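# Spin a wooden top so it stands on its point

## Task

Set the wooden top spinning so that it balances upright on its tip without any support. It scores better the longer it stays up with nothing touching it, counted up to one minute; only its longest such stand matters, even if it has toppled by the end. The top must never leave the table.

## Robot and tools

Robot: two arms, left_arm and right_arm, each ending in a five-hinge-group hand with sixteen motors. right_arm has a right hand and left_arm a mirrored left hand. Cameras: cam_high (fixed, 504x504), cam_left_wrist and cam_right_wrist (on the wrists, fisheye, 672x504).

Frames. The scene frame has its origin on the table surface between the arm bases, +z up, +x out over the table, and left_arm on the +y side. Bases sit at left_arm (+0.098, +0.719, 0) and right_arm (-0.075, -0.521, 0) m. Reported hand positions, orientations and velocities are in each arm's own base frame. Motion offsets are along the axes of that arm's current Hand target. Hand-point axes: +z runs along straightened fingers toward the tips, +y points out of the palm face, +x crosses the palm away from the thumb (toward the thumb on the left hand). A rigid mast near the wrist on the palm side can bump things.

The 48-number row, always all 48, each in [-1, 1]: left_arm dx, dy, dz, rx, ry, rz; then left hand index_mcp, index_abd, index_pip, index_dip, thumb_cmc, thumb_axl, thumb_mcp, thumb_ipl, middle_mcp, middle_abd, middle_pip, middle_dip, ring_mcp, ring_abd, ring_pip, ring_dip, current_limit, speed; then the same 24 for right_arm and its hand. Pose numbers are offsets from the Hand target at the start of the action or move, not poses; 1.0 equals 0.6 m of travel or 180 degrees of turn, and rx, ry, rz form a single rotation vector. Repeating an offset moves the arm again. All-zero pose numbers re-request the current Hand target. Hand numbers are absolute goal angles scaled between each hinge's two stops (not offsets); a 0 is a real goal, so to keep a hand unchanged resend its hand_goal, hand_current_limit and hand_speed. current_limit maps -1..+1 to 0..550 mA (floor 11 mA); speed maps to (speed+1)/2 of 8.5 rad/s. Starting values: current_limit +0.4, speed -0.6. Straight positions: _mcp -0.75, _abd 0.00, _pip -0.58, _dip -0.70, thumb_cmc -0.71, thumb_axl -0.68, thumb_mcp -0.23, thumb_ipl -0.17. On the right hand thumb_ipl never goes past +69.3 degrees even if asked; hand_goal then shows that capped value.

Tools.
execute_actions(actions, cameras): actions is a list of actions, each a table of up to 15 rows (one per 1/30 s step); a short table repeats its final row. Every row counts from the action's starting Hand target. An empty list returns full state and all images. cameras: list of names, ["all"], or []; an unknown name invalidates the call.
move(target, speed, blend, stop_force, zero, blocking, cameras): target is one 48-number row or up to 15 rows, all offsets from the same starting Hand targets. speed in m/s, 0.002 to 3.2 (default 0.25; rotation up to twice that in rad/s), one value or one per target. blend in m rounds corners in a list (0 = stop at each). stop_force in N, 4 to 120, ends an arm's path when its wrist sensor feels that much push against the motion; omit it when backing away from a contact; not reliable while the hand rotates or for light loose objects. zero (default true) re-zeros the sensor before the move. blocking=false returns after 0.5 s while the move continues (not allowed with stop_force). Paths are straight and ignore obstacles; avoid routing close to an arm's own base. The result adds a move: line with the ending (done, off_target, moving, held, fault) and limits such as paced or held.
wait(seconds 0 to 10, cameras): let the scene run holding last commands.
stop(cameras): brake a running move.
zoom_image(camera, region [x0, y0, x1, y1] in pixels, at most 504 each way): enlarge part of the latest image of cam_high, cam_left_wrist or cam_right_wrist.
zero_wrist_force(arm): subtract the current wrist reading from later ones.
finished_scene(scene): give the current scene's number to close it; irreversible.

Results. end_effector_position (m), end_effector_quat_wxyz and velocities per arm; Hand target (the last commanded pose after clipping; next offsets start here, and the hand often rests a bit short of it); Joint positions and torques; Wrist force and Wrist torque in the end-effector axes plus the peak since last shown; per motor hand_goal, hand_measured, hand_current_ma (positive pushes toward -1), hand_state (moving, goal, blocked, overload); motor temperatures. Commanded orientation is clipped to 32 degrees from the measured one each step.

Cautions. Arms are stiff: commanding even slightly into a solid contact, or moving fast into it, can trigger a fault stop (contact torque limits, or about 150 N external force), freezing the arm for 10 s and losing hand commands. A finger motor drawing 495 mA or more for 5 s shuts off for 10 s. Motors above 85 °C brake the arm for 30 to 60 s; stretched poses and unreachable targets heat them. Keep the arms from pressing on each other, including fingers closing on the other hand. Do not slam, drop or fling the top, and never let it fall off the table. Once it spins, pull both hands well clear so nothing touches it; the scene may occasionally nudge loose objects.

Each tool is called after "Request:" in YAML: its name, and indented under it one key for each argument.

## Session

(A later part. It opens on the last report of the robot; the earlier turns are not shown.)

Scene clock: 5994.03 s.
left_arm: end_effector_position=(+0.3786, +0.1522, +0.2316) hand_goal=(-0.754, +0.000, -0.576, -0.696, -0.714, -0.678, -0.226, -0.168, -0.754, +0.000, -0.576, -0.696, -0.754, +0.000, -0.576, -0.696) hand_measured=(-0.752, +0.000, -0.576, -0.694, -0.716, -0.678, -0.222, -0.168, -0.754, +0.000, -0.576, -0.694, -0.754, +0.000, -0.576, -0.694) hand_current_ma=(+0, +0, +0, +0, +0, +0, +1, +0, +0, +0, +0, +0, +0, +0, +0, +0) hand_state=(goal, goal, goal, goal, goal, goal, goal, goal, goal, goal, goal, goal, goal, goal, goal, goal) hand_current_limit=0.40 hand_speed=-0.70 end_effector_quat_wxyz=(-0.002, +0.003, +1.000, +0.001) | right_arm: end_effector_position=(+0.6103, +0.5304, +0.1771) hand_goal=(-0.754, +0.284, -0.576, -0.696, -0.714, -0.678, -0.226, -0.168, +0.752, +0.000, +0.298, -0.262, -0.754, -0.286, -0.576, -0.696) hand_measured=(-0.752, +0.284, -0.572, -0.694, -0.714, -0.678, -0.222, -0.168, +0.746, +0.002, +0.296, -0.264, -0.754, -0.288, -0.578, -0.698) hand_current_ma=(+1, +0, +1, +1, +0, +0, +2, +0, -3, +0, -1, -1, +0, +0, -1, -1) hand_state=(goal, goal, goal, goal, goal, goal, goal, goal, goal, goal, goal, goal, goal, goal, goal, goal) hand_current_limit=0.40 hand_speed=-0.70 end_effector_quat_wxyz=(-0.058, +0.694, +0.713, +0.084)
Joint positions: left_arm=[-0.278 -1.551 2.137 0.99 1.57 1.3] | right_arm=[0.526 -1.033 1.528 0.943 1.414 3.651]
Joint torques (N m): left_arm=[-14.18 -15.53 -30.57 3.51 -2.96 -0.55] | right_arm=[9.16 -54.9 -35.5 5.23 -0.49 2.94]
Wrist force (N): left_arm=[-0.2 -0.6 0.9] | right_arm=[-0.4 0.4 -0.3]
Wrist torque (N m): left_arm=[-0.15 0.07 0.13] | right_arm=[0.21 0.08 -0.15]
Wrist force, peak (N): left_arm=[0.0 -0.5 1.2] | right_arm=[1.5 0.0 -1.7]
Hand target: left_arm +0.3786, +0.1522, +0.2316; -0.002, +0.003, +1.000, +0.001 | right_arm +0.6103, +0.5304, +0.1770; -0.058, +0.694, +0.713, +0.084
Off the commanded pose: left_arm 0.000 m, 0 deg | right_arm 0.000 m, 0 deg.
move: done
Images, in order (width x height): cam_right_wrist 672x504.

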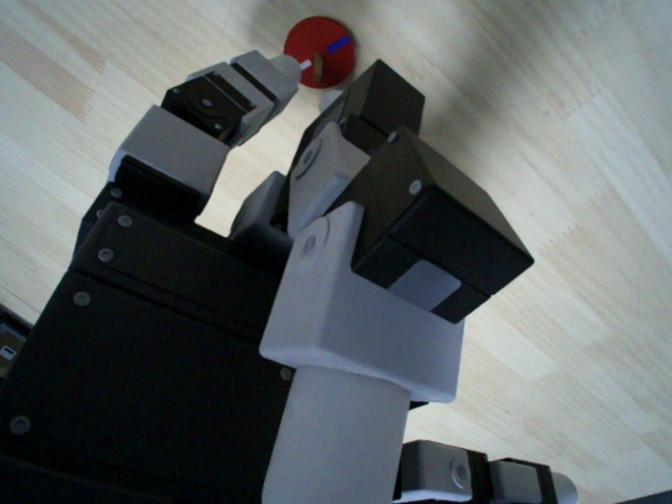

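Request:
move:
  target: [0,0,0,0,0,0,-0.754,0,-0.576,-0.696,-0.714,-0.678,-0.226,-0.168,-0.754,0,-0.576,-0.696,-0.754,0,-0.576,-0.696,0.4,-0.7,-0.0222,-0.0138,0.0377,-0.0162,0.0216,0,-0.754,0.285,-0.576,-0.696,-0.714,-0.678,-0.226,-0.168,0.753,0,0.299,-0.261,-0.754,-0.285,-0.576,-0.696,0.4,-0.7]
  speed: 0.06
  cameras: ["cam_right_wrist"]

Request:
zoom_image:
  camera: "cam_right_wrist"
  region: [260, 30, 370, 110]

Scene clock: 6014.20 s.
left_arm: end_effector_position=(+0.3786, +0.1522, +0.2316) hand_goal=(-0.754, +0.000, -0.576, -0.696, -0.714, -0.678, -0.226, -0.168, -0.754, +0.000, -0.576, -0.696, -0.754, +0.000, -0.576, -0.696) hand_measured=(-0.752, +0.000, -0.576, -0.694, -0.716, -0.678, -0.222, -0.168, -0.754, +0.000, -0.576, -0.694, -0.754, +0.000, -0.576, -0.694) hand_current_ma=(+0, +0, +0, +0, +0, +0, +1, +0, +0, +0, +0, +0, +0, +0, +0, +0) hand_state=(goal, goal, goal, goal, goal, goal, goal, goal, goal, goal, goal, goal, goal, goal, goal, goal) hand_current_limit=0.40 hand_speed=-0.70 end_effector_quat_wxyz=(-0.002, +0.003, +1.000, +0.001) | right_arm: end_effector_position=(+0.6033, +0.5216, +0.1520) hand_goal=(-0.754, +0.284, -0.576, -0.696, -0.714, -0.678, -0.226, -0.168, +0.752, +0.000, +0.298, -0.262, -0.754, -0.286, -0.576, -0.696) hand_measured=(-0.752, +0.284, -0.574, -0.694, -0.714, -0.678, -0.222, -0.168, +0.746, +0.002, +0.296, -0.264, -0.754, -0.288, -0.578, -0.698) hand_current_ma=(+1, +0, +1, +1, +0, +0, +2, +0, -3, +0, -1, -1, +0, +0, -1, -1) hand_state=(goal, goal, goal, goal, goal, goal, goal, goal, goal, goal, goal, goal, goal, goal, goal, goal) hand_current_limit=0.40 hand_speed=-0.70 end_effector_quat_wxyz=(-0.064, +0.692, +0.708, +0.126)
Joint positions: left_arm=[-0.278 -1.551 2.137 0.99 1.57 1.3] | right_arm=[0.508 -1.06 1.62 0.803 1.376 3.647]
Joint torques (N m): left_arm=[-13.68 -14.66 -29.92 4.24 -3.35 -0.57] | right_arm=[20.96 -53.11 -32.93 3.75 2 -2.78]
Wrist force (N): left_arm=[-0.3 -0.5 0.9] | right_arm=[0.2 0.3 -0.6]
Wrist torque (N m): left_arm=[-0.14 0.08 0.12] | right_arm=[0.18 0.05 0.20]
Wrist force, peak (N): left_arm=[-0.1 -0.7 1.2] | right_arm=[0.6 0.8 -1.5]
Hand target: left_arm +0.3786, +0.1522, +0.2316; -0.002, +0.003, +1.000, +0.001 | right_arm +0.6032, +0.5217, +0.1519; -0.064, +0.692, +0.708, +0.126
Off the commanded pose: left_arm 0.000 m, 0 deg | right_arm 0.000 m, 0 deg.
move: done
Images, in order (width x height): cam_right_wrist 672x504.

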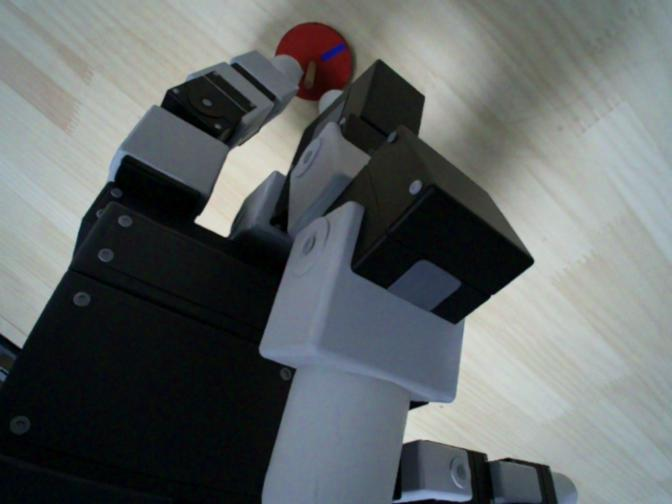

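Scaled by 4.582 from the camera's 672x504 image, which has a finer 960x720 frame.

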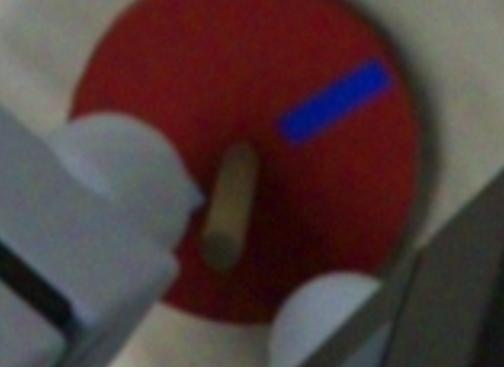

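Request:
move:
  target: [0,0,0,0,0,0,-0.754,0,-0.576,-0.696,-0.714,-0.678,-0.226,-0.168,-0.754,0,-0.576,-0.696,-0.754,0,-0.576,-0.696,0.4,-0.7,0.0078,0.002,0.0265,0.0022,-0.0089,0,-0.754,0.285,-0.576,-0.696,-0.714,-0.678,-0.226,-0.168,0.753,0,0.299,-0.261,-0.754,-0.285,-0.576,-0.696,0.4,-0.7]
  speed: 0.05
  cameras: ["cam_right_wrist"]

Request:
zoom_image:
  camera: "cam_right_wrist"
  region: [260, 40, 370, 120]

Scene clock: 6039.47 s.
left_arm: end_effector_position=(+0.3786, +0.1522, +0.2316) hand_goal=(-0.754, +0.000, -0.576, -0.696, -0.714, -0.678, -0.226, -0.168, -0.754, +0.000, -0.576, -0.696, -0.754, +0.000, -0.576, -0.696) hand_measured=(-0.752, +0.000, -0.576, -0.694, -0.716, -0.678, -0.222, -0.168, -0.754, +0.000, -0.576, -0.694, -0.754, +0.000, -0.576, -0.694) hand_current_ma=(+0, +0, +0, +0, +0, +0, +1, +0, +0, +0, +0, +0, +0, +0, +0, +0) hand_state=(goal, goal, goal, goal, goal, goal, goal, goal, goal, goal, goal, goal, goal, goal, goal, goal) hand_current_limit=0.40 hand_speed=-0.70 end_effector_quat_wxyz=(-0.002, +0.003, +1.000, +0.001) | right_arm: end_effector_position=(+0.6055, +0.5306, +0.1379) hand_goal=(-0.754, +0.284, -0.576, -0.696, -0.714, -0.678, -0.226, -0.168, +0.752, +0.000, +0.298, -0.262, -0.754, -0.286, -0.576, -0.696) hand_measured=(-0.752, +0.284, -0.574, -0.694, -0.714, -0.678, -0.222, -0.168, +0.746, +0.002, +0.296, -0.264, -0.754, -0.288, -0.578, -0.698) hand_current_ma=(+1, +0, +1, +1, +0, +0, +2, +0, -3, +0, -1, -1, +0, +0, -1, -1) hand_state=(goal, goal, goal, goal, goal, goal, goal, goal, goal, goal, goal, goal, goal, goal, goal, goal) hand_current_limit=0.40 hand_speed=-0.70 end_effector_quat_wxyz=(-0.057, +0.693, +0.709, +0.114) end_effector_velocity=(-0.002, -0.001, +0.000) end_effector_angular_velocity=(+0.001, +0.002, +0.000)
Joint positions: left_arm=[-0.278 -1.551 2.137 0.99 1.57 1.3] | right_arm=[0.526 -1.028 1.596 0.811 1.401 3.661]
Joint velocities: left_arm=[within noise] | right_arm=[-0.001 -0.003 0.005 0 -0.003 -0.001]
Joint torques (N m): left_arm=[-14.71 -15.16 -29.03 4.16 -2.97 -0.56] | right_arm=[-15.19 -86.26 -22.86 2.6 -3.09 -2.18]
Wrist force (N): left_arm=[-0.3 -0.3 0.7] | right_arm=[0.8 0.3 -0.8]
Wrist torque (N m): left_arm=[-0.11 0.08 0.12] | right_arm=[0.20 -0.04 -0.06]
Wrist force, peak (N): left_arm=[-0.4 -0.4 1.2] | right_arm=[0.4 0.7 -1.2]
Hand target: left_arm +0.3786, +0.1522, +0.2316; -0.002, +0.003, +1.000, +0.001 | right_arm +0.6056, +0.5305, +0.1379; -0.057, +0.693, +0.709, +0.114
Off the commanded pose: left_arm 0.000 m, 0 deg | right_arm 0.000 m, 0 deg.
move: done
Images, in order (width x height): cam_right_wrist 672x504.

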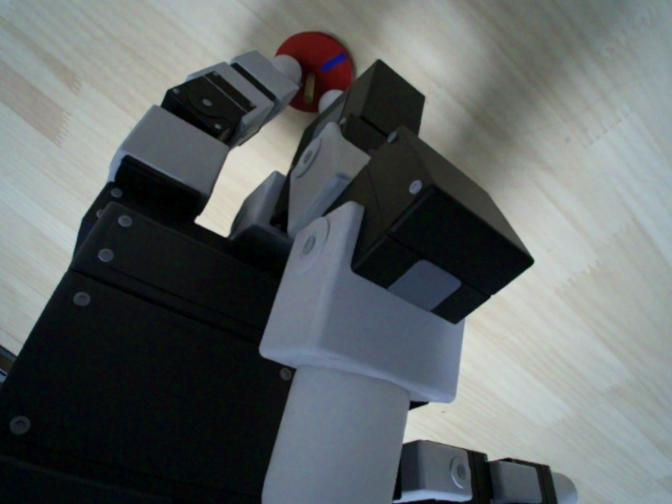

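Scaled by 4.582 from the camera's 672x504 image, which has a finer 960x720 frame.

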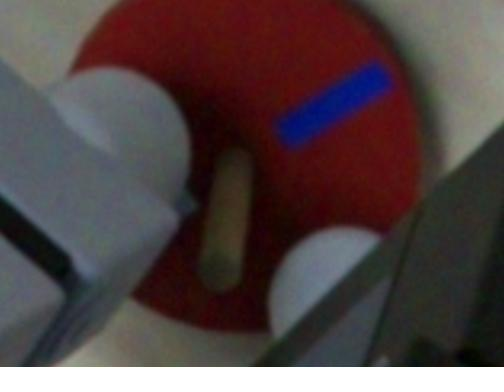

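Request:
move:
  target: [0,0,0,0,0,0,-0.754,0,-0.576,-0.696,-0.714,-0.678,-0.226,-0.168,-0.754,0,-0.576,-0.696,-0.754,0,-0.576,-0.696,0.4,-0.7,0,0,0,0,0,0,-0.754,0.335,-0.576,-0.696,-0.714,-0.678,-0.226,-0.168,0.753,0,0.299,-0.261,-0.754,-0.335,-0.576,-0.696,0,-0.9]
  speed: 0.05
  cameras: ["cam_right_wrist"]

Request:
zoom_image:
  camera: "cam_right_wrist"
  region: [260, 40, 370, 120]

Scene clock: 6056.57 s.
left_arm: end_effector_position=(+0.3786, +0.1522, +0.2316) hand_goal=(-0.754, +0.000, -0.576, -0.696, -0.714, -0.678, -0.226, -0.168, -0.754, +0.000, -0.576, -0.696, -0.754, +0.000, -0.576, -0.696) hand_measured=(-0.752, +0.000, -0.576, -0.694, -0.716, -0.678, -0.222, -0.168, -0.754, +0.000, -0.576, -0.694, -0.754, +0.000, -0.576, -0.694) hand_current_ma=(+0, +0, +0, +0, +0, +0, +1, +0, +0, +0, +0, +0, +0, +0, +0, +0) hand_state=(goal, goal, goal, goal, goal, goal, goal, goal, goal, goal, goal, goal, goal, goal, goal, goal) hand_current_limit=0.40 hand_speed=-0.70 end_effector_quat_wxyz=(-0.002, +0.003, +1.000, +0.001) | right_arm: end_effector_position=(+0.6056, +0.5305, +0.1379) hand_goal=(-0.754, +0.334, -0.576, -0.696, -0.714, -0.678, -0.226, -0.168, +0.752, +0.000, +0.298, -0.262, -0.754, -0.336, -0.576, -0.696) hand_measured=(-0.752, +0.326, -0.574, -0.694, -0.714, -0.678, -0.222, -0.168, +0.746, +0.002, +0.296, -0.264, -0.754, -0.332, -0.578, -0.698) hand_current_ma=(+1, -3, +1, +1, +0, +0, +2, +0, -3, +0, -1, -1, +0, +1, -1, -1) hand_state=(goal, goal, goal, goal, goal, goal, goal, goal, goal, goal, goal, goal, goal, goal, goal, goal) hand_current_limit=0.00 hand_speed=-0.90 end_effector_quat_wxyz=(-0.057, +0.693, +0.709, +0.114)
Joint positions: left_arm=[-0.278 -1.551 2.137 0.99 1.57 1.3] | right_arm=[0.526 -1.028 1.597 0.811 1.401 3.661]
Joint torques (N m): left_arm=[-13.8 -14.19 -28.6 3.93 -3.22 -0.82] | right_arm=[-18.49 -88.05 -22.69 0.32 -2.77 -3.28]
Wrist force (N): left_arm=[-0.3 -0.4 0.8] | right_arm=[0.3 0.4 -0.7]
Wrist torque (N m): left_arm=[-0.12 0.08 0.13] | right_arm=[0.20 0.02 -0.10]
Wrist force, peak (N): left_arm=[-0.6 -0.5 1.2] | right_arm=[0.0 0.7 -1.5]
Hand target: left_arm +0.3786, +0.1522, +0.2316; -0.002, +0.003, +1.000, +0.001 | right_arm +0.6056, +0.5305, +0.1379; -0.057, +0.693, +0.709, +0.114
Off the commanded pose: left_arm 0.000 m, 0 deg | right_arm 0.000 m, 0 deg.
move: done
Images, in order (width x height): cam_right_wrist 672x504.

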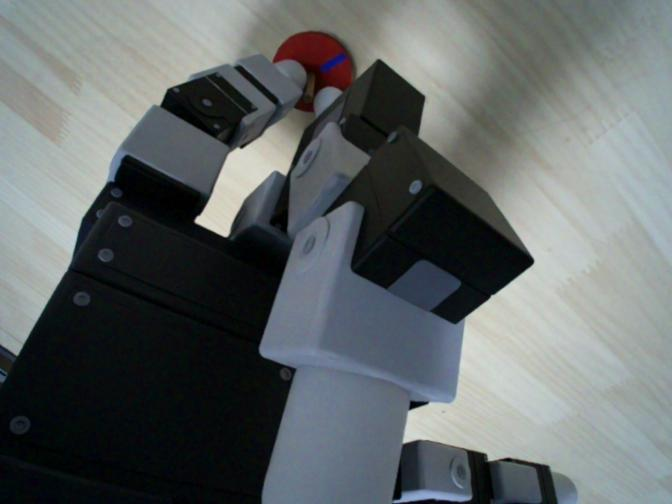

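Scaled by 4.582 from the camera's 672x504 image, which has a finer 960x720 frame.

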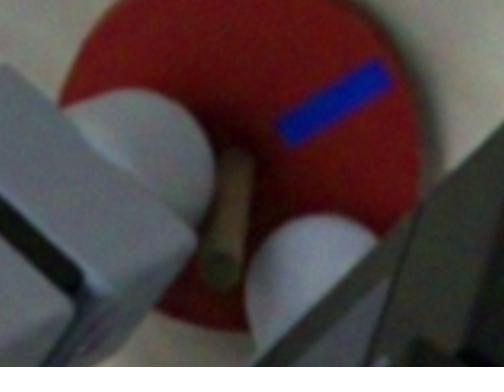

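Request:
move:
  target: [0,0,0,0,0,0,-0.754,0,-0.576,-0.696,-0.714,-0.678,-0.226,-0.168,-0.754,0,-0.576,-0.696,-0.754,0,-0.576,-0.696,0.4,-0.7,0,0,0,0,0,0,-0.754,0.42,-0.576,-0.696,-0.714,-0.678,-0.226,-0.168,0.753,0,0.299,-0.261,-0.754,-0.42,-0.576,-0.696,0,-0.95]
  speed: 0.05
  cameras: ["cam_right_wrist"]

Request:
zoom_image:
  camera: "cam_right_wrist"
  region: [260, 40, 370, 120]

Scene clock: 6062.27 s.
left_arm: end_effector_position=(+0.3786, +0.1522, +0.2316) hand_goal=(-0.754, +0.000, -0.576, -0.696, -0.714, -0.678, -0.226, -0.168, -0.754, +0.000, -0.576, -0.696, -0.754, +0.000, -0.576, -0.696) hand_measured=(-0.752, +0.000, -0.576, -0.694, -0.716, -0.678, -0.222, -0.168, -0.754, +0.000, -0.576, -0.694, -0.754, +0.000, -0.576, -0.694) hand_current_ma=(+0, +0, +0, +0, +0, +0, +1, +0, +0, +0, +0, +0, +0, +0, +0, +0) hand_state=(goal, goal, goal, goal, goal, goal, goal, goal, goal, goal, goal, goal, goal, goal, goal, goal) hand_current_limit=0.40 hand_speed=-0.70 end_effector_quat_wxyz=(-0.002, +0.003, +1.000, +0.001) | right_arm: end_effector_position=(+0.6056, +0.5305, +0.1379) hand_goal=(-0.754, +0.420, -0.576, -0.696, -0.714, -0.678, -0.226, -0.168, +0.752, +0.000, +0.298, -0.262, -0.754, -0.420, -0.576, -0.696) hand_measured=(-0.752, +0.354, -0.574, -0.694, -0.714, -0.678, -0.222, -0.168, +0.746, +0.002, +0.296, -0.264, -0.754, -0.356, -0.578, -0.698) hand_current_ma=(+1, -102, +1, +1, +0, +0, +2, +0, -3, +0, -1, -1, +0, +96, -1, -1) hand_state=(goal, blocked, goal, goal, goal, goal, goal, goal, goal, goal, goal, goal, goal, blocked, goal, goal) hand_current_limit=0.00 hand_speed=-0.95 end_effector_quat_wxyz=(-0.057, +0.693, +0.709, +0.114)
Joint positions: left_arm=[-0.278 -1.551 2.137 0.99 1.57 1.3] | right_arm=[0.526 -1.028 1.597 0.811 1.401 3.661]
Joint torques (N m): left_arm=[-13.93 -14.44 -30.13 4.07 -3.04 -0.7] | right_arm=[-18.72 -87.82 -23.12 -0.01 -2.84 -3.24]
Wrist force (N): left_arm=[-0.2 -0.4 0.8] | right_arm=[0.3 0.0 -0.8]
Wrist torque (N m): left_arm=[-0.13 0.07 0.13] | right_arm=[0.15 0.02 -0.12]
Wrist force, peak (N): left_arm=[-0.6 -0.2 1.2] | right_arm=[0.4 0.3 -1.2]
Hand target: left_arm +0.3786, +0.1522, +0.2316; -0.002, +0.003, +1.000, +0.001 | right_arm +0.6056, +0.5305, +0.1379; -0.057, +0.693, +0.709, +0.114
Off the commanded pose: left_arm 0.000 m, 0 deg | right_arm 0.000 m, 0 deg.
move: done
Images, in order (width x height): cam_right_wrist 672x504.

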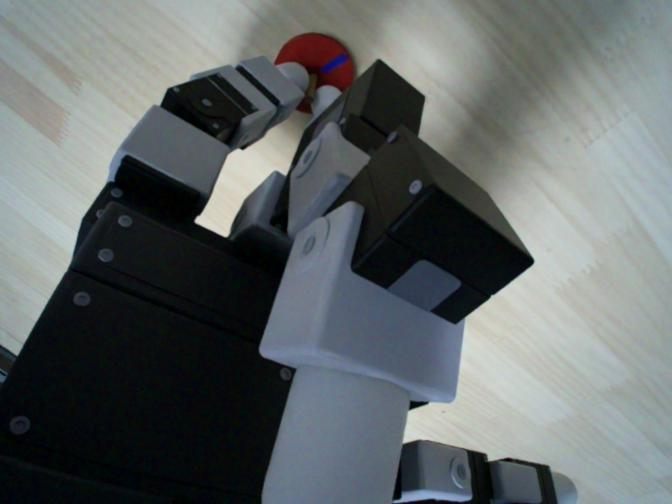

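Scaled by 4.582 from the camera's 672x504 image, which has a finer 960x720 frame.

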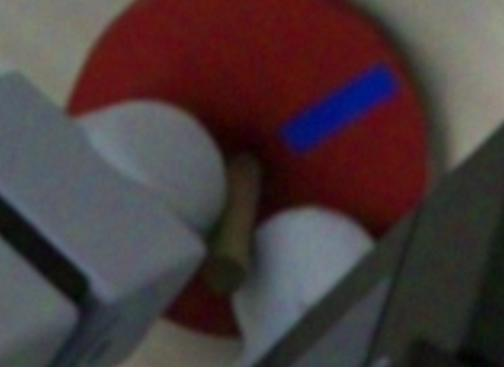

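Request:
move:
  target:
    - [0,0,0,0,0,0,-0.754,0,-0.576,-0.696,-0.714,-0.678,-0.226,-0.168,-0.754,0,-0.576,-0.696,-0.754,0,-0.576,-0.696,0.4,-0.7,0.0032,0.0012,-0.0128,0,0,0,-0.754,0.42,-0.576,-0.696,-0.714,-0.678,-0.226,-0.168,0.753,0,0.299,-0.261,-0.754,-0.42,-0.576,-0.696,0,-0.95]
    - [0,0,0,0,0,0,-0.754,0,-0.576,-0.696,-0.714,-0.678,-0.226,-0.168,-0.754,0,-0.576,-0.696,-0.754,0,-0.576,-0.696,0.4,-0.7,0.051,0.0085,-0.0112,0.013,-0.0832,-0.0039,-0.754,0.42,-0.576,-0.696,-0.714,-0.678,-0.226,-0.168,0.753,0,0.299,-0.261,-0.754,-0.42,-0.576,-0.696,0,-0.95]
  speed: 0.04
  cameras: ["cam_right_wrist"]

Request:
zoom_image:
  camera: "cam_right_wrist"
  region: [260, 40, 370, 120]

Scene clock: 6087.10 s.
left_arm: end_effector_position=(+0.3786, +0.1522, +0.2316) hand_goal=(-0.754, +0.000, -0.576, -0.696, -0.714, -0.678, -0.226, -0.168, -0.754, +0.000, -0.576, -0.696, -0.754, +0.000, -0.576, -0.696) hand_measured=(-0.752, +0.000, -0.576, -0.694, -0.716, -0.678, -0.222, -0.168, -0.754, +0.000, -0.576, -0.694, -0.754, +0.000, -0.576, -0.694) hand_current_ma=(+0, +0, +0, +0, +0, +0, +1, +0, +0, +0, +0, +0, +0, +0, +0, +0) hand_state=(goal, goal, goal, goal, goal, goal, goal, goal, goal, goal, goal, goal, goal, goal, goal, goal) hand_current_limit=0.40 hand_speed=-0.70 end_effector_quat_wxyz=(-0.002, +0.003, +1.000, +0.001) | right_arm: end_effector_position=(+0.6091, +0.5588, +0.1521) hand_goal=(-0.754, +0.420, -0.576, -0.696, -0.714, -0.678, -0.226, -0.168, +0.752, +0.000, +0.298, -0.262, -0.754, -0.420, -0.576, -0.696) hand_measured=(-0.752, +0.354, -0.574, -0.694, -0.714, -0.678, -0.222, -0.168, +0.746, +0.002, +0.296, -0.264, -0.754, -0.356, -0.578, -0.698) hand_current_ma=(+1, -100, +1, +1, +0, +0, +2, +0, -3, +0, -1, -1, +0, +95, -1, -1) hand_state=(goal, blocked, goal, goal, goal, goal, goal, goal, goal, goal, goal, goal, goal, blocked, goal, goal) hand_current_limit=0.00 hand_speed=-0.95 end_effector_quat_wxyz=(+0.023, +0.697, +0.717, +0.008) end_effector_velocity=(-0.001, +0.000, -0.001) end_effector_angular_velocity=(+0.006, -0.001, -0.001)
Joint positions: left_arm=[-0.278 -1.551 2.137 0.99 1.57 1.3] | right_arm=[0.624 -0.916 1.407 1.055 1.613 3.736]
Joint velocities: left_arm=[within noise] | right_arm=[0 -0.003 0.005 -0.006 -0.004 0]
Joint torques (N m): left_arm=[-13.61 -16.11 -29.77 4.1 -3.3 -0.79] | right_arm=[-15.23 -95.38 -24.06 0.67 -1.74 -1.84]
Wrist force (N): left_arm=[-0.3 -0.4 0.8] | right_arm=[0.5 0.0 -0.9]
Wrist torque (N m): left_arm=[-0.12 0.08 0.12] | right_arm=[0.18 -0.05 -0.06]
Wrist force, peak (N): left_arm=[-0.1 -0.8 1.1] | right_arm=[-0.5 1.3 -0.9]
Hand target: left_arm +0.3786, +0.1522, +0.2316; -0.002, +0.003, +1.000, +0.001 | right_arm +0.6091, +0.5587, +0.1522; +0.023, +0.697, +0.717, +0.008
Off the commanded pose: left_arm 0.000 m, 0 deg | right_arm 0.000 m, 0 deg.
move: done
Images, in order (width x height): cam_right_wrist 672x504.

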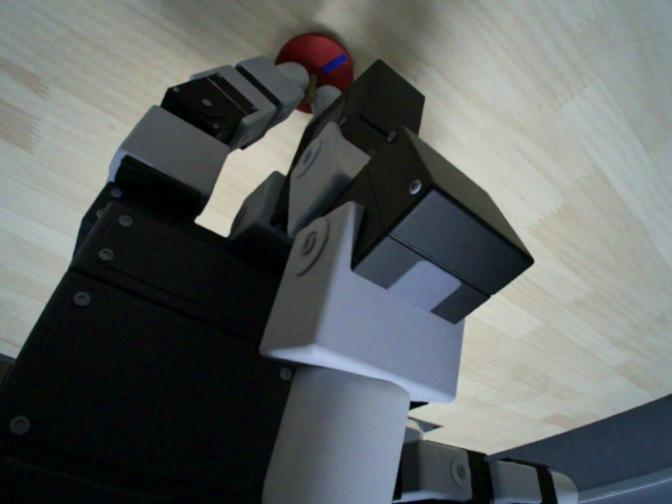

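Scaled by 4.582 from the camera's 672x504 image, which has a finer 960x720 frame.

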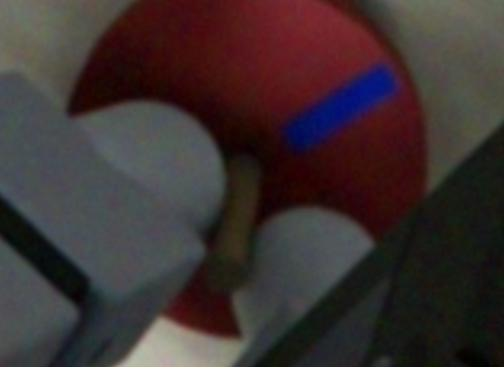

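Request:
move:
  target: [0,0,0,0,0,0,-0.754,0,-0.576,-0.696,-0.714,-0.678,-0.226,-0.168,-0.754,0,-0.576,-0.696,-0.754,0,-0.576,-0.696,0.4,-0.7,0.0002,-0.0005,0.0105,0,0,0,-0.754,0.42,-0.576,-0.696,-0.714,-0.678,-0.226,-0.168,0.753,0,0.299,-0.261,-0.754,-0.42,-0.576,-0.696,0,-0.95]
  speed: 0.01
  cameras: ["cam_right_wrist"]

Request:
zoom_image:
  camera: "cam_right_wrist"
  region: [260, 40, 370, 120]

Scene clock: 6098.37 s.
left_arm: end_effector_position=(+0.3786, +0.1522, +0.2316) hand_goal=(-0.754, +0.000, -0.576, -0.696, -0.714, -0.678, -0.226, -0.168, -0.754, +0.000, -0.576, -0.696, -0.754, +0.000, -0.576, -0.696) hand_measured=(-0.752, +0.000, -0.576, -0.694, -0.716, -0.678, -0.222, -0.168, -0.754, +0.000, -0.576, -0.694, -0.754, +0.000, -0.576, -0.694) hand_current_ma=(+0, +0, +0, +0, +0, +0, +1, +0, +0, +0, +0, +0, +0, +0, +0, +0) hand_state=(goal, goal, goal, goal, goal, goal, goal, goal, goal, goal, goal, goal, goal, goal, goal, goal) hand_current_limit=0.40 hand_speed=-0.70 end_effector_quat_wxyz=(-0.002, +0.003, +1.000, +0.001) | right_arm: end_effector_position=(+0.6091, +0.5586, +0.1458) hand_goal=(-0.754, +0.420, -0.576, -0.696, -0.714, -0.678, -0.226, -0.168, +0.752, +0.000, +0.298, -0.262, -0.754, -0.420, -0.576, -0.696) hand_measured=(-0.752, +0.354, -0.574, -0.694, -0.714, -0.678, -0.222, -0.168, +0.746, +0.002, +0.296, -0.264, -0.754, -0.356, -0.578, -0.698) hand_current_ma=(+1, -100, +1, +1, +0, +0, +2, +0, -3, +0, -1, -1, +0, +95, -1, -1) hand_state=(goal, blocked, goal, goal, goal, goal, goal, goal, goal, goal, goal, goal, goal, blocked, goal, goal) hand_current_limit=0.00 hand_speed=-0.95 end_effector_quat_wxyz=(+0.023, +0.697, +0.717, +0.008)
Joint positions: left_arm=[-0.278 -1.551 2.137 0.99 1.57 1.3] | right_arm=[0.624 -0.911 1.412 1.046 1.612 3.736]
Joint torques (N m): left_arm=[-14.26 -15.56 -29.77 3.9 -3.65 -0.58] | right_arm=[-16.68 -74.93 -27.77 3.06 -2.2 -2.72]
Wrist force (N): left_arm=[0.0 -0.5 0.9] | right_arm=[0.0 -0.1 -0.9]
Wrist torque (N m): left_arm=[-0.14 0.04 0.16] | right_arm=[0.16 0.02 -0.13]
Wrist force, peak (N): left_arm=[-0.3 -0.4 1.2] | right_arm=[0.1 0.2 -1.6]
Hand target: left_arm +0.3786, +0.1522, +0.2316; -0.002, +0.003, +1.000, +0.001 | right_arm +0.6091, +0.5587, +0.1459; +0.023, +0.697, +0.717, +0.008
Off the commanded pose: left_arm 0.000 m, 0 deg | right_arm 0.000 m, 0 deg.
move: done
Images, in order (width x height): cam_right_wrist 672x504.

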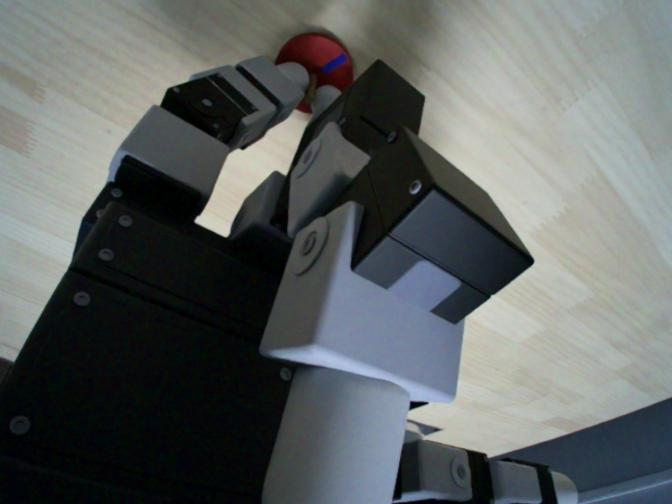

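Scaled by 4.582 from the camera's 672x504 image, which has a finer 960x720 frame.

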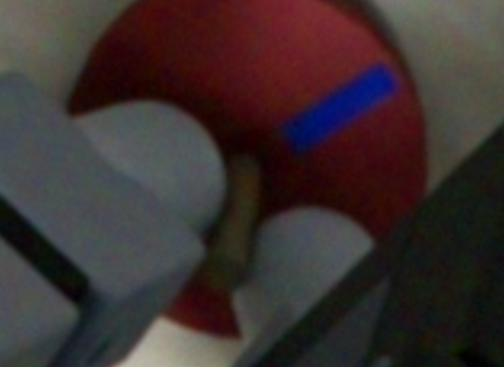

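Request:
move:
  target: [0,0,0,0,0,0,-0.754,0,-0.576,-0.696,-0.714,-0.678,-0.226,-0.168,-0.754,0,-0.576,-0.696,-0.754,0,-0.576,-0.696,0.4,-0.7,0,0,0.001,0,0,0,-0.754,0.42,-0.576,-0.696,-0.714,-0.678,-0.226,-0.168,0.753,0,0.299,-0.261,-0.754,-0.42,-0.576,-0.696,0,-0.95]
  speed: 0.004

Request:
move:
  target: [0,0,0,0,0,0,-0.754,0,-0.576,-0.696,-0.714,-0.678,-0.226,-0.168,-0.754,0,-0.576,-0.696,-0.754,0,-0.576,-0.696,0.4,-0.7,0,0,0.001,0,0,0,-0.754,0.42,-0.576,-0.696,-0.714,-0.678,-0.226,-0.168,0.753,0,0.299,-0.261,-0.754,-0.42,-0.576,-0.696,0,-0.95]
  speed: 0.004
  cameras: ["cam_right_wrist"]

Request:
zoom_image:
  camera: "cam_right_wrist"
  region: [260, 40, 370, 120]

Scene clock: 6105.83 s.
left_arm: end_effector_position=(+0.3786, +0.1522, +0.2316) hand_goal=(-0.754, +0.000, -0.576, -0.696, -0.714, -0.678, -0.226, -0.168, -0.754, +0.000, -0.576, -0.696, -0.754, +0.000, -0.576, -0.696) hand_measured=(-0.752, +0.000, -0.576, -0.694, -0.716, -0.678, -0.222, -0.168, -0.754, +0.000, -0.576, -0.694, -0.754, +0.000, -0.576, -0.694) hand_current_ma=(+0, +0, +0, +0, +0, +0, +1, +0, +0, +0, +0, +0, +0, +0, +0, +0) hand_state=(goal, goal, goal, goal, goal, goal, goal, goal, goal, goal, goal, goal, goal, goal, goal, goal) hand_current_limit=0.40 hand_speed=-0.70 end_effector_quat_wxyz=(-0.002, +0.003, +1.000, +0.001) | right_arm: end_effector_position=(+0.6091, +0.5587, +0.1453) hand_goal=(-0.754, +0.420, -0.576, -0.696, -0.714, -0.678, -0.226, -0.168, +0.752, +0.000, +0.298, -0.262, -0.754, -0.420, -0.576, -0.696) hand_measured=(-0.752, +0.354, -0.574, -0.694, -0.714, -0.678, -0.222, -0.168, +0.746, +0.002, +0.296, -0.264, -0.754, -0.356, -0.578, -0.698) hand_current_ma=(+1, -100, +1, +1, +0, +0, +2, +0, -3, +0, -1, -1, +0, +95, -1, -1) hand_state=(goal, blocked, goal, goal, goal, goal, goal, goal, goal, goal, goal, goal, goal, blocked, goal, goal) hand_current_limit=0.00 hand_speed=-0.95 end_effector_quat_wxyz=(+0.023, +0.697, +0.717, +0.008)
Joint positions: left_arm=[-0.278 -1.551 2.137 0.99 1.57 1.3] | right_arm=[0.624 -0.911 1.412 1.045 1.612 3.736]
Joint torques (N m): left_arm=[-13.07 -17.03 -29.2 4.06 -3.14 -0.72] | right_arm=[-4.05 -62.94 -23.21 0.73 -2.18 -0.54]
Wrist force (N): left_arm=[-0.2 -0.7 0.7] | right_arm=[0.1 -0.1 -1.3]
Wrist torque (N m): left_arm=[-0.16 0.07 0.13] | right_arm=[0.20 0.02 -0.11]
Wrist force, peak (N): left_arm=[-0.6 -0.5 1.1] | right_arm=[-0.1 -0.4 -1.5]
Hand target: left_arm +0.3786, +0.1522, +0.2316; -0.002, +0.003, +1.000, +0.001 | right_arm +0.6092, +0.5586, +0.1453; +0.023, +0.697, +0.717, +0.008
Off the commanded pose: left_arm 0.000 m, 0 deg | right_arm 0.000 m, 0 deg.
move: done

Scene clock: 6106.53 s.
left_arm: end_effector_position=(+0.3786, +0.1522, +0.2316) hand_goal=(-0.754, +0.000, -0.576, -0.696, -0.714, -0.678, -0.226, -0.168, -0.754, +0.000, -0.576, -0.696, -0.754, +0.000, -0.576, -0.696) hand_measured=(-0.752, +0.000, -0.576, -0.694, -0.716, -0.678, -0.222, -0.168, -0.754, +0.000, -0.576, -0.694, -0.754, +0.000, -0.576, -0.694) hand_current_ma=(+0, +0, +0, +0, +0, +0, +1, +0, +0, +0, +0, +0, +0, +0, +0, +0) hand_state=(goal, goal, goal, goal, goal, goal, goal, goal, goal, goal, goal, goal, goal, goal, goal, goal) hand_current_limit=0.40 hand_speed=-0.70 end_effector_quat_wxyz=(-0.002, +0.003, +1.000, +0.001) | right_arm: end_effector_position=(+0.6091, +0.5587, +0.1447) hand_goal=(-0.754, +0.420, -0.576, -0.696, -0.714, -0.678, -0.226, -0.168, +0.752, +0.000, +0.298, -0.262, -0.754, -0.420, -0.576, -0.696) hand_measured=(-0.752, +0.356, -0.574, -0.694, -0.714, -0.678, -0.222, -0.168, +0.746, +0.002, +0.296, -0.264, -0.754, -0.356, -0.578, -0.698) hand_current_ma=(+1, -97, +1, +1, +0, +0, +2, +0, -3, +0, -1, -1, +0, +95, -1, -1) hand_state=(goal, blocked, goal, goal, goal, goal, goal, goal, goal, goal, goal, goal, goal, blocked, goal, goal) hand_current_limit=0.00 hand_speed=-0.95 end_effector_quat_wxyz=(+0.023, +0.697, +0.717, +0.008)
Joint positions: left_arm=[-0.278 -1.551 2.137 0.99 1.57 1.3] | right_arm=[0.624 -0.911 1.412 1.044 1.612 3.736]
Joint torques (N m): left_arm=[-12.84 -16.54 -30.14 3.68 -3.31 -0.82] | right_arm=[-17.1 -62.49 -23.37 0.57 -2.09 -3.47]
Wrist force (N): left_arm=[-0.1 -0.6 0.8] | right_arm=[-0.2 0.2 -3.8]
Wrist torque (N m): left_arm=[-0.14 0.05 0.15] | right_arm=[0.36 0.10 -0.12]
Wrist force, peak (N): left_arm=[0.0 -0.7 0.9] | right_arm=[-0.2 0.4 -4.2]
Hand target: left_arm +0.3786, +0.1522, +0.2316; -0.002, +0.003, +1.000, +0.001 | right_arm +0.6092, +0.5586, +0.1447; +0.023, +0.697, +0.717, +0.008
Off the commanded pose: left_arm 0.000 m, 0 deg | right_arm 0.000 m, 0 deg.
move: done
Images, in order (width x height): cam_right_wrist 672x504.

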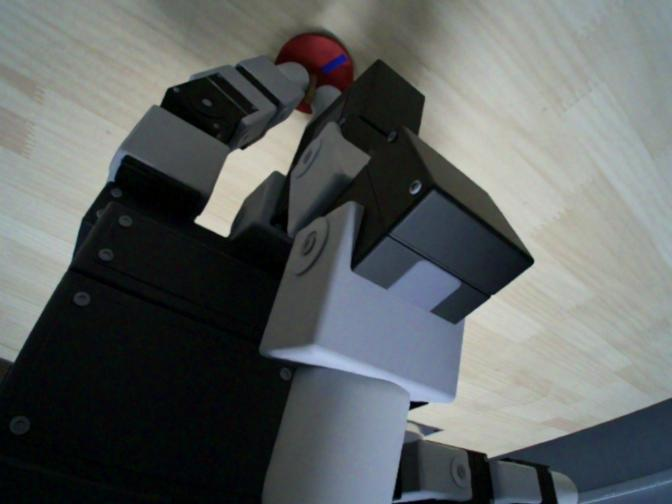

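Scaled by 4.582 from the camera's 672x504 image, which has a finer 960x720 frame.

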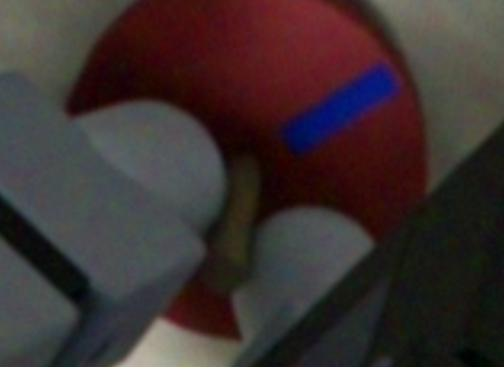

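Request:
move:
  target: [0,0,0,0,0,0,-0.754,0,-0.576,-0.696,-0.714,-0.678,-0.226,-0.168,-0.754,0,-0.576,-0.696,-0.754,0,-0.576,-0.696,0.4,-0.7,0,0,-0.0001,0,0,0,-0.754,0.48,-0.576,-0.696,-0.714,-0.678,-0.226,-0.168,0.753,0,0.299,-0.261,-0.754,-0.5,-0.576,-0.696,0,-0.97]
  speed: 0.004

Request:
move:
  target: [0,0,0,0,0,0,-0.754,0,-0.576,-0.696,-0.714,-0.678,-0.226,-0.168,-0.754,0,-0.576,-0.696,-0.754,0,-0.576,-0.696,0.4,-0.7,0,0,0,0,0,0,-0.72,0.48,-0.576,-0.696,-0.714,-0.678,-0.226,-0.168,0.753,0,0.299,-0.261,-0.795,-0.5,-0.576,-0.696,0,-0.97]
  speed: 0.004
  cameras: ["cam_right_wrist"]

Request:
zoom_image:
  camera: "cam_right_wrist"
  region: [260, 40, 370, 120]

Scene clock: 6134.33 s.
left_arm: end_effector_position=(+0.3786, +0.1522, +0.2316) hand_goal=(-0.754, +0.000, -0.576, -0.696, -0.714, -0.678, -0.226, -0.168, -0.754, +0.000, -0.576, -0.696, -0.754, +0.000, -0.576, -0.696) hand_measured=(-0.752, +0.000, -0.576, -0.694, -0.716, -0.678, -0.222, -0.168, -0.754, +0.000, -0.576, -0.694, -0.754, +0.000, -0.576, -0.694) hand_current_ma=(+0, +0, +0, +0, +0, +0, +1, +0, +0, +0, +0, +0, +0, +0, +0, +0) hand_state=(goal, goal, goal, goal, goal, goal, goal, goal, goal, goal, goal, goal, goal, goal, goal, goal) hand_current_limit=0.40 hand_speed=-0.70 end_effector_quat_wxyz=(-0.002, +0.003, +1.000, +0.001) | right_arm: end_effector_position=(+0.6092, +0.5586, +0.1447) hand_goal=(-0.754, +0.480, -0.576, -0.696, -0.714, -0.678, -0.226, -0.168, +0.752, +0.000, +0.298, -0.262, -0.754, -0.500, -0.576, -0.696) hand_measured=(-0.752, +0.360, -0.574, -0.694, -0.714, -0.678, -0.222, -0.168, +0.746, +0.002, +0.296, -0.264, -0.754, -0.360, -0.578, -0.698) hand_current_ma=(+1, -259, +1, +1, +0, +0, +2, +0, -3, +0, -1, -1, +0, +275, -1, -1) hand_state=(goal, blocked, goal, goal, goal, goal, goal, goal, goal, goal, goal, goal, goal, blocked, goal, goal) hand_current_limit=0.00 hand_speed=-0.97 end_effector_quat_wxyz=(+0.023, +0.697, +0.717, +0.008)
Joint positions: left_arm=[-0.278 -1.551 2.137 0.99 1.57 1.3] | right_arm=[0.624 -0.911 1.412 1.044 1.612 3.736]
Joint torques (N m): left_arm=[-12.87 -15.82 -29.17 4.15 -2.78 -0.63] | right_arm=[-17.03 -95.26 -36.1 6.39 -2.15 -3.45]
Wrist force (N): left_arm=[-0.3 -0.4 0.7] | right_arm=[0.0 0.2 -3.4]
Wrist torque (N m): left_arm=[-0.12 0.08 0.12] | right_arm=[0.36 0.08 -0.10]
Wrist force, peak (N): left_arm=[-0.5 -0.3 1.3] | right_arm=[-0.1 0.4 -4.7]
Hand target: left_arm +0.3786, +0.1522, +0.2316; -0.002, +0.003, +1.000, +0.001 | right_arm +0.6092, +0.5586, +0.1447; +0.023, +0.697, +0.717, +0.008
Off the commanded pose: left_arm 0.000 m, 0 deg | right_arm 0.000 m, 0 deg.
move: done

Scene clock: 6134.90 s.
left_arm: end_effector_position=(+0.3786, +0.1522, +0.2316) hand_goal=(-0.754, +0.000, -0.576, -0.696, -0.714, -0.678, -0.226, -0.168, -0.754, +0.000, -0.576, -0.696, -0.754, +0.000, -0.576, -0.696) hand_measured=(-0.752, +0.000, -0.576, -0.694, -0.716, -0.678, -0.222, -0.168, -0.754, +0.000, -0.576, -0.694, -0.754, +0.000, -0.576, -0.694) hand_current_ma=(+0, +0, +0, +0, +0, +0, +1, +0, +0, +0, +0, +0, +0, +0, +0, +0) hand_state=(goal, goal, goal, goal, goal, goal, goal, goal, goal, goal, goal, goal, goal, goal, goal, goal) hand_current_limit=0.40 hand_speed=-0.70 end_effector_quat_wxyz=(-0.002, +0.003, +1.000, +0.001) | right_arm: end_effector_position=(+0.6092, +0.5586, +0.1447) hand_goal=(-0.720, +0.480, -0.576, -0.696, -0.714, -0.678, -0.226, -0.168, +0.752, +0.000, +0.298, -0.262, -0.796, -0.500, -0.576, -0.696) hand_measured=(-0.694, +0.432, -0.556, -0.686, -0.714, -0.678, -0.222, -0.168, +0.746, +0.002, +0.296, -0.264, -0.818, -0.458, -0.594, -0.704) hand_current_ma=(+30, -62, +18, +6, +0, +0, +2, +0, -3, +0, -1, -1, -24, +49, -16, -4) hand_state=(blocked, blocked, goal, goal, goal, goal, goal, goal, goal, goal, goal, goal, blocked, blocked, goal, goal) hand_current_limit=0.00 hand_speed=-0.97 end_effector_quat_wxyz=(+0.023, +0.697, +0.717, +0.008)
Joint positions: left_arm=[-0.278 -1.551 2.137 0.99 1.57 1.3] | right_arm=[0.624 -0.911 1.412 1.044 1.612 3.736]
Joint torques (N m): left_arm=[-16.14 -16.04 -29.12 3.81 -3.12 -0.95] | right_arm=[-15.87 -94.96 -36.4 6.3 -1.99 -3.12]
Wrist force (N): left_arm=[-0.4 -0.3 0.9] | right_arm=[0.0 0.1 -1.0]
Wrist torque (N m): left_arm=[-0.13 0.10 0.12] | right_arm=[0.19 0.02 -0.11]
Wrist force, peak (N): left_arm=[-0.4 -0.4 1.1] | right_arm=[-0.3 0.2 -3.5]
Hand target: left_arm +0.3786, +0.1522, +0.2316; -0.002, +0.003, +1.000, +0.001 | right_arm +0.6092, +0.5586, +0.1447; +0.023, +0.697, +0.717, +0.008
Off the commanded pose: left_arm 0.000 m, 0 deg | right_arm 0.000 m, 0 deg.
move: done
Images, in order (width x height): cam_right_wrist 672x504.

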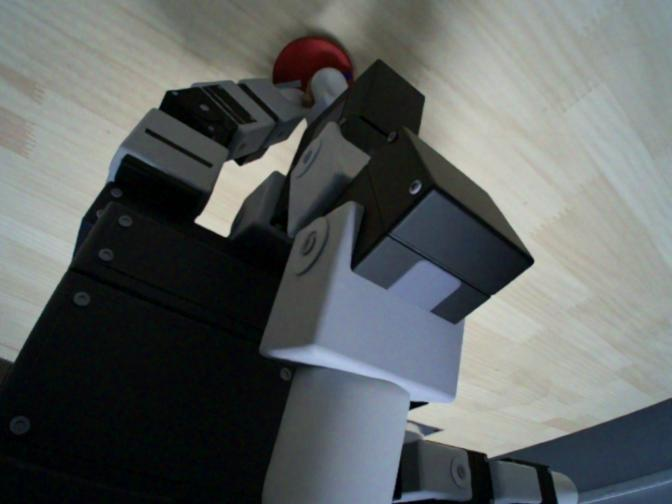

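Scaled by 4.582 from the camera's 672x504 image, which has a finer 960x720 frame.

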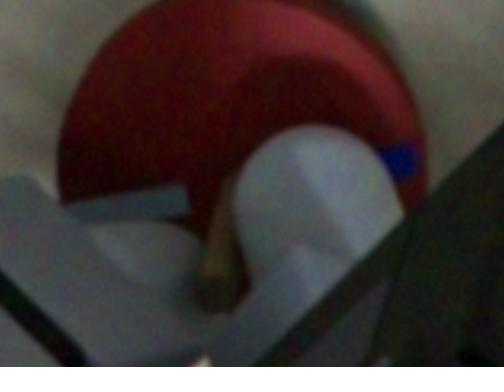

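Request:
move:
  target: [0,0,0,0,0,0,-0.754,0,-0.576,-0.696,-0.714,-0.678,-0.226,-0.168,-0.754,0,-0.576,-0.696,-0.754,0,-0.576,-0.696,0.4,-0.7,0,0,0,0,0,0,-0.76,0.42,-0.576,-0.696,-0.714,-0.678,-0.226,-0.168,0.753,0,0.299,-0.261,-0.75,-0.42,-0.576,-0.696,0,-0.97]
  speed: 0.004
  cameras: ["cam_right_wrist"]

Request:
zoom_image:
  camera: "cam_right_wrist"
  region: [260, 40, 370, 120]

Scene clock: 6147.60 s.
left_arm: end_effector_position=(+0.3786, +0.1522, +0.2316) hand_goal=(-0.754, +0.000, -0.576, -0.696, -0.714, -0.678, -0.226, -0.168, -0.754, +0.000, -0.576, -0.696, -0.754, +0.000, -0.576, -0.696) hand_measured=(-0.752, +0.000, -0.576, -0.694, -0.716, -0.678, -0.222, -0.168, -0.754, +0.000, -0.576, -0.694, -0.754, +0.000, -0.576, -0.694) hand_current_ma=(+0, +0, +0, +0, +0, +0, +1, +0, +0, +0, +0, +0, +0, +0, +0, +0) hand_state=(goal, goal, goal, goal, goal, goal, goal, goal, goal, goal, goal, goal, goal, goal, goal, goal) hand_current_limit=0.40 hand_speed=-0.70 end_effector_quat_wxyz=(-0.002, +0.003, +1.000, +0.001) | right_arm: end_effector_position=(+0.6092, +0.5586, +0.1447) hand_goal=(-0.760, +0.420, -0.576, -0.696, -0.714, -0.678, -0.226, -0.168, +0.752, +0.000, +0.298, -0.262, -0.750, -0.420, -0.576, -0.696) hand_measured=(-0.712, +0.400, -0.556, -0.686, -0.714, -0.678, -0.222, -0.168, +0.746, +0.002, +0.296, -0.264, -0.804, -0.406, -0.594, -0.704) hand_current_ma=(+85, -16, +18, +6, +0, +0, +2, +0, -3, +0, -1, -1, -99, +8, -16, -4) hand_state=(blocked, blocked, goal, goal, goal, goal, goal, goal, goal, goal, goal, goal, blocked, goal, goal, goal) hand_current_limit=0.00 hand_speed=-0.97 end_effector_quat_wxyz=(+0.023, +0.697, +0.717, +0.008)
Joint positions: left_arm=[-0.278 -1.551 2.137 0.99 1.57 1.3] | right_arm=[0.624 -0.911 1.412 1.044 1.612 3.736]
Joint torques (N m): left_arm=[-12.48 -15.04 -29.41 3.75 -3.28 -1.06] | right_arm=[2.69 -95.36 -36.48 6.41 -0.76 1.52]
Wrist force (N): left_arm=[-0.1 -0.3 0.9] | right_arm=[0.0 0.0 -1.1]
Wrist torque (N m): left_arm=[-0.13 0.06 0.14] | right_arm=[0.19 0.03 -0.11]
Wrist force, peak (N): left_arm=[-0.3 -0.7 1.1] | right_arm=[0.0 0.0 -1.6]
Hand target: left_arm +0.3786, +0.1522, +0.2316; -0.002, +0.003, +1.000, +0.001 | right_arm +0.6092, +0.5586, +0.1447; +0.023, +0.697, +0.717, +0.008
Off the commanded pose: left_arm 0.000 m, 0 deg | right_arm 0.000 m, 0 deg.
move: done
Images, in order (width x height): cam_right_wrist 672x504.

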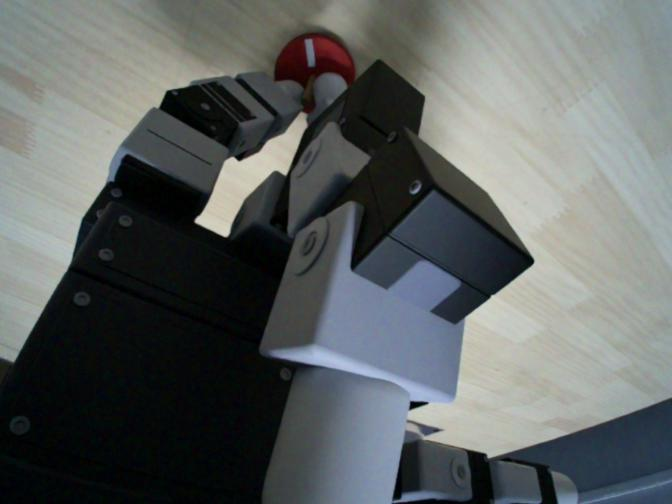

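Scaled by 4.582 from the camera's 672x504 image, which has a finer 960x720 frame.

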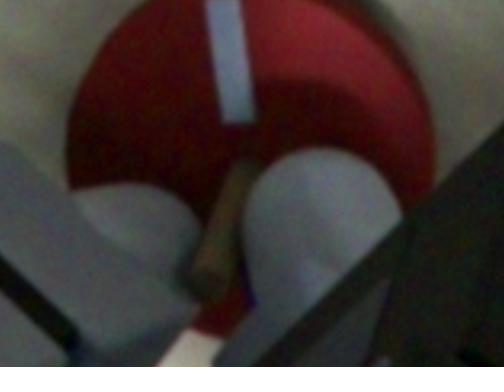

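Request:
move:
  target: [0,0,0,0,0,0,-0.754,0,-0.576,-0.696,-0.714,-0.678,-0.226,-0.168,-0.754,0,-0.576,-0.696,-0.754,0,-0.576,-0.696,0.4,-0.7,0,0,0,0,0,0,-0.78,0.41,-0.576,-0.696,-0.714,-0.678,-0.226,-0.168,0.753,0,0.299,-0.261,-0.73,-0.41,-0.576,-0.696,0,-0.97]
  speed: 0.004
  cameras: ["cam_right_wrist"]

Request:
zoom_image:
  camera: "cam_right_wrist"
  region: [260, 40, 370, 120]

Scene clock: 6153.00 s.
left_arm: end_effector_position=(+0.3786, +0.1522, +0.2316) hand_goal=(-0.754, +0.000, -0.576, -0.696, -0.714, -0.678, -0.226, -0.168, -0.754, +0.000, -0.576, -0.696, -0.754, +0.000, -0.576, -0.696) hand_measured=(-0.752, +0.000, -0.576, -0.694, -0.716, -0.678, -0.222, -0.168, -0.754, +0.000, -0.576, -0.694, -0.754, +0.000, -0.576, -0.694) hand_current_ma=(+0, +0, +0, +0, +0, +0, +1, +0, +0, +0, +0, +0, +0, +0, +0, +0) hand_state=(goal, goal, goal, goal, goal, goal, goal, goal, goal, goal, goal, goal, goal, goal, goal, goal) hand_current_limit=0.40 hand_speed=-0.70 end_effector_quat_wxyz=(-0.002, +0.003, +1.000, +0.001) | right_arm: end_effector_position=(+0.6092, +0.5586, +0.1447) hand_goal=(-0.780, +0.410, -0.576, -0.696, -0.714, -0.678, -0.226, -0.168, +0.752, +0.000, +0.298, -0.262, -0.730, -0.410, -0.576, -0.696) hand_measured=(-0.728, +0.378, -0.556, -0.686, -0.714, -0.678, -0.222, -0.168, +0.746, +0.002, +0.296, -0.264, -0.786, -0.384, -0.594, -0.704) hand_current_ma=(+93, -33, +18, +6, +0, +0, +2, +0, -3, +0, -1, -1, -109, +25, -16, -4) hand_state=(blocked, blocked, goal, goal, goal, goal, goal, goal, goal, goal, goal, goal, blocked, blocked, goal, goal) hand_current_limit=0.00 hand_speed=-0.97 end_effector_quat_wxyz=(+0.023, +0.697, +0.717, +0.008)
Joint positions: left_arm=[-0.278 -1.551 2.137 0.99 1.57 1.3] | right_arm=[0.624 -0.911 1.412 1.044 1.612 3.736]
Joint torques (N m): left_arm=[-14.86 -16.55 -28.71 4.02 -3.29 -0.69] | right_arm=[9.33 -95.27 -35.36 6.07 -0.33 2.26]
Wrist force (N): left_arm=[-0.2 -0.4 1.0] | right_arm=[0.0 0.3 -1.0]
Wrist torque (N m): left_arm=[-0.14 0.07 0.14] | right_arm=[0.21 0.02 -0.11]
Wrist force, peak (N): left_arm=[-0.6 -0.7 1.0] | right_arm=[0.0 -0.1 -1.6]
Hand target: left_arm +0.3786, +0.1522, +0.2316; -0.002, +0.003, +1.000, +0.001 | right_arm +0.6092, +0.5586, +0.1447; +0.023, +0.697, +0.717, +0.008
Off the commanded pose: left_arm 0.000 m, 0 deg | right_arm 0.000 m, 0 deg.
move: done
Images, in order (width x height): cam_right_wrist 672x504.

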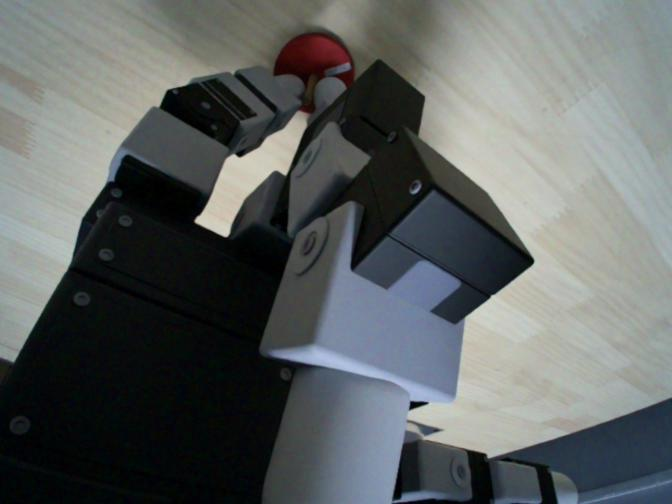

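Scaled by 4.582 from the camera's 672x504 image, which has a finer 960x720 frame.

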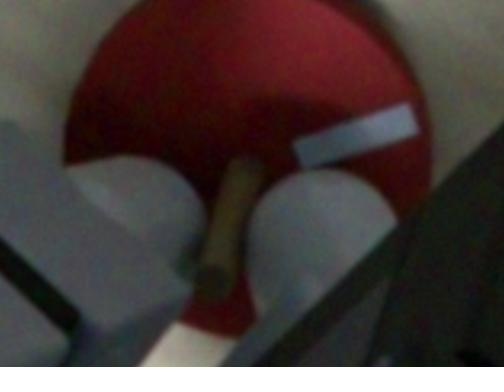

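Request:
move:
  target: [0,0,0,0,0,0,-0.754,0,-0.576,-0.696,-0.714,-0.678,-0.226,-0.168,-0.754,0,-0.576,-0.696,-0.754,0,-0.576,-0.696,0.4,-0.7,0,0,0,0,0,0,-0.8,0.4,-0.576,-0.696,-0.714,-0.678,-0.226,-0.168,0.753,0,0.299,-0.261,-0.71,-0.4,-0.576,-0.696,0,-0.97]
  speed: 0.004
  cameras: ["cam_right_wrist"]

Request:
zoom_image:
  camera: "cam_right_wrist"
  region: [260, 40, 370, 120]

Scene clock: 6162.17 s.
left_arm: end_effector_position=(+0.3786, +0.1522, +0.2316) hand_goal=(-0.754, +0.000, -0.576, -0.696, -0.714, -0.678, -0.226, -0.168, -0.754, +0.000, -0.576, -0.696, -0.754, +0.000, -0.576, -0.696) hand_measured=(-0.752, +0.000, -0.576, -0.694, -0.716, -0.678, -0.222, -0.168, -0.754, +0.000, -0.576, -0.694, -0.754, +0.000, -0.576, -0.694) hand_current_ma=(+0, +0, +0, +0, +0, +0, +1, +0, +0, +0, +0, +0, +0, +0, +0, +0) hand_state=(goal, goal, goal, goal, goal, goal, goal, goal, goal, goal, goal, goal, goal, goal, goal, goal) hand_current_limit=0.40 hand_speed=-0.70 end_effector_quat_wxyz=(-0.002, +0.003, +1.000, +0.001) | right_arm: end_effector_position=(+0.6092, +0.5586, +0.1447) hand_goal=(-0.800, +0.400, -0.576, -0.696, -0.714, -0.678, -0.226, -0.168, +0.752, +0.000, +0.298, -0.262, -0.710, -0.400, -0.576, -0.696) hand_measured=(-0.802, +0.394, -0.576, -0.696, -0.714, -0.678, -0.222, -0.168, +0.746, +0.002, +0.296, -0.264, -0.706, -0.394, -0.574, -0.696) hand_current_ma=(+0, -2, +0, +0, +0, +0, +2, +0, -3, +0, -1, -1, +1, +3, +0, +0) hand_state=(goal, goal, goal, goal, goal, goal, goal, goal, goal, goal, goal, goal, goal, goal, goal, goal) hand_current_limit=0.00 hand_speed=-0.97 end_effector_quat_wxyz=(+0.023, +0.697, +0.717, +0.008)
Joint positions: left_arm=[-0.278 -1.551 2.137 0.99 1.57 1.3] | right_arm=[0.624 -0.911 1.412 1.044 1.612 3.736]
Joint torques (N m): left_arm=[-14.93 -16.66 -28.97 4.23 -3.22 -0.71] | right_arm=[19.69 -94.08 -35.89 6.51 0.19 2.16]
Wrist force (N): left_arm=[-0.4 -0.3 0.8] | right_arm=[0.0 0.4 -0.9]
Wrist torque (N m): left_arm=[-0.11 0.09 0.11] | right_arm=[0.23 0.02 -0.10]
Wrist force, peak (N): left_arm=[-0.2 -0.6 1.2] | right_arm=[-0.1 -0.1 -4.3]
Hand target: left_arm +0.3786, +0.1522, +0.2316; -0.002, +0.003, +1.000, +0.001 | right_arm +0.6092, +0.5586, +0.1447; +0.023, +0.697, +0.717, +0.008
Off the commanded pose: left_arm 0.000 m, 0 deg | right_arm 0.000 m, 0 deg.
move: done
Images, in order (width x height): cam_right_wrist 672x504.

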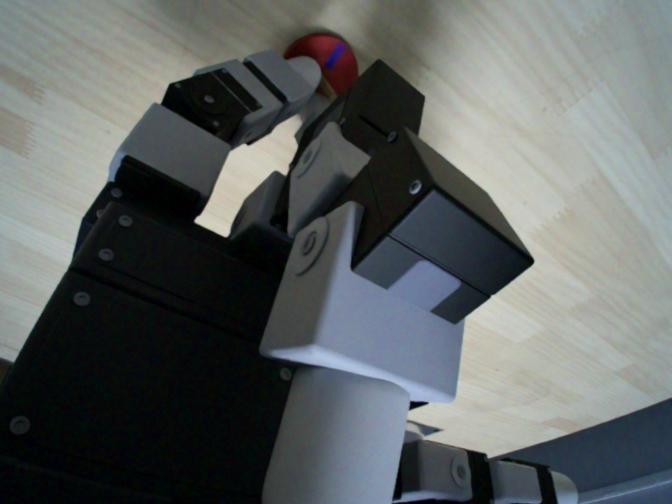

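Scaled by 4.582 from the camera's 672x504 image, which has a finer 960x720 frame.

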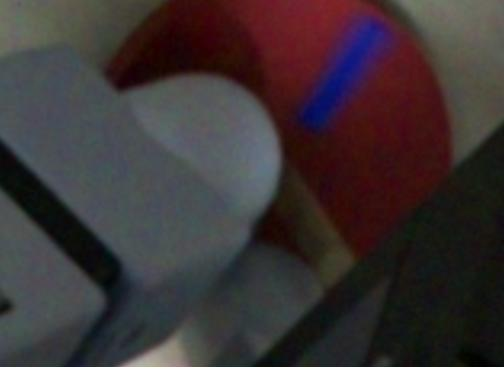

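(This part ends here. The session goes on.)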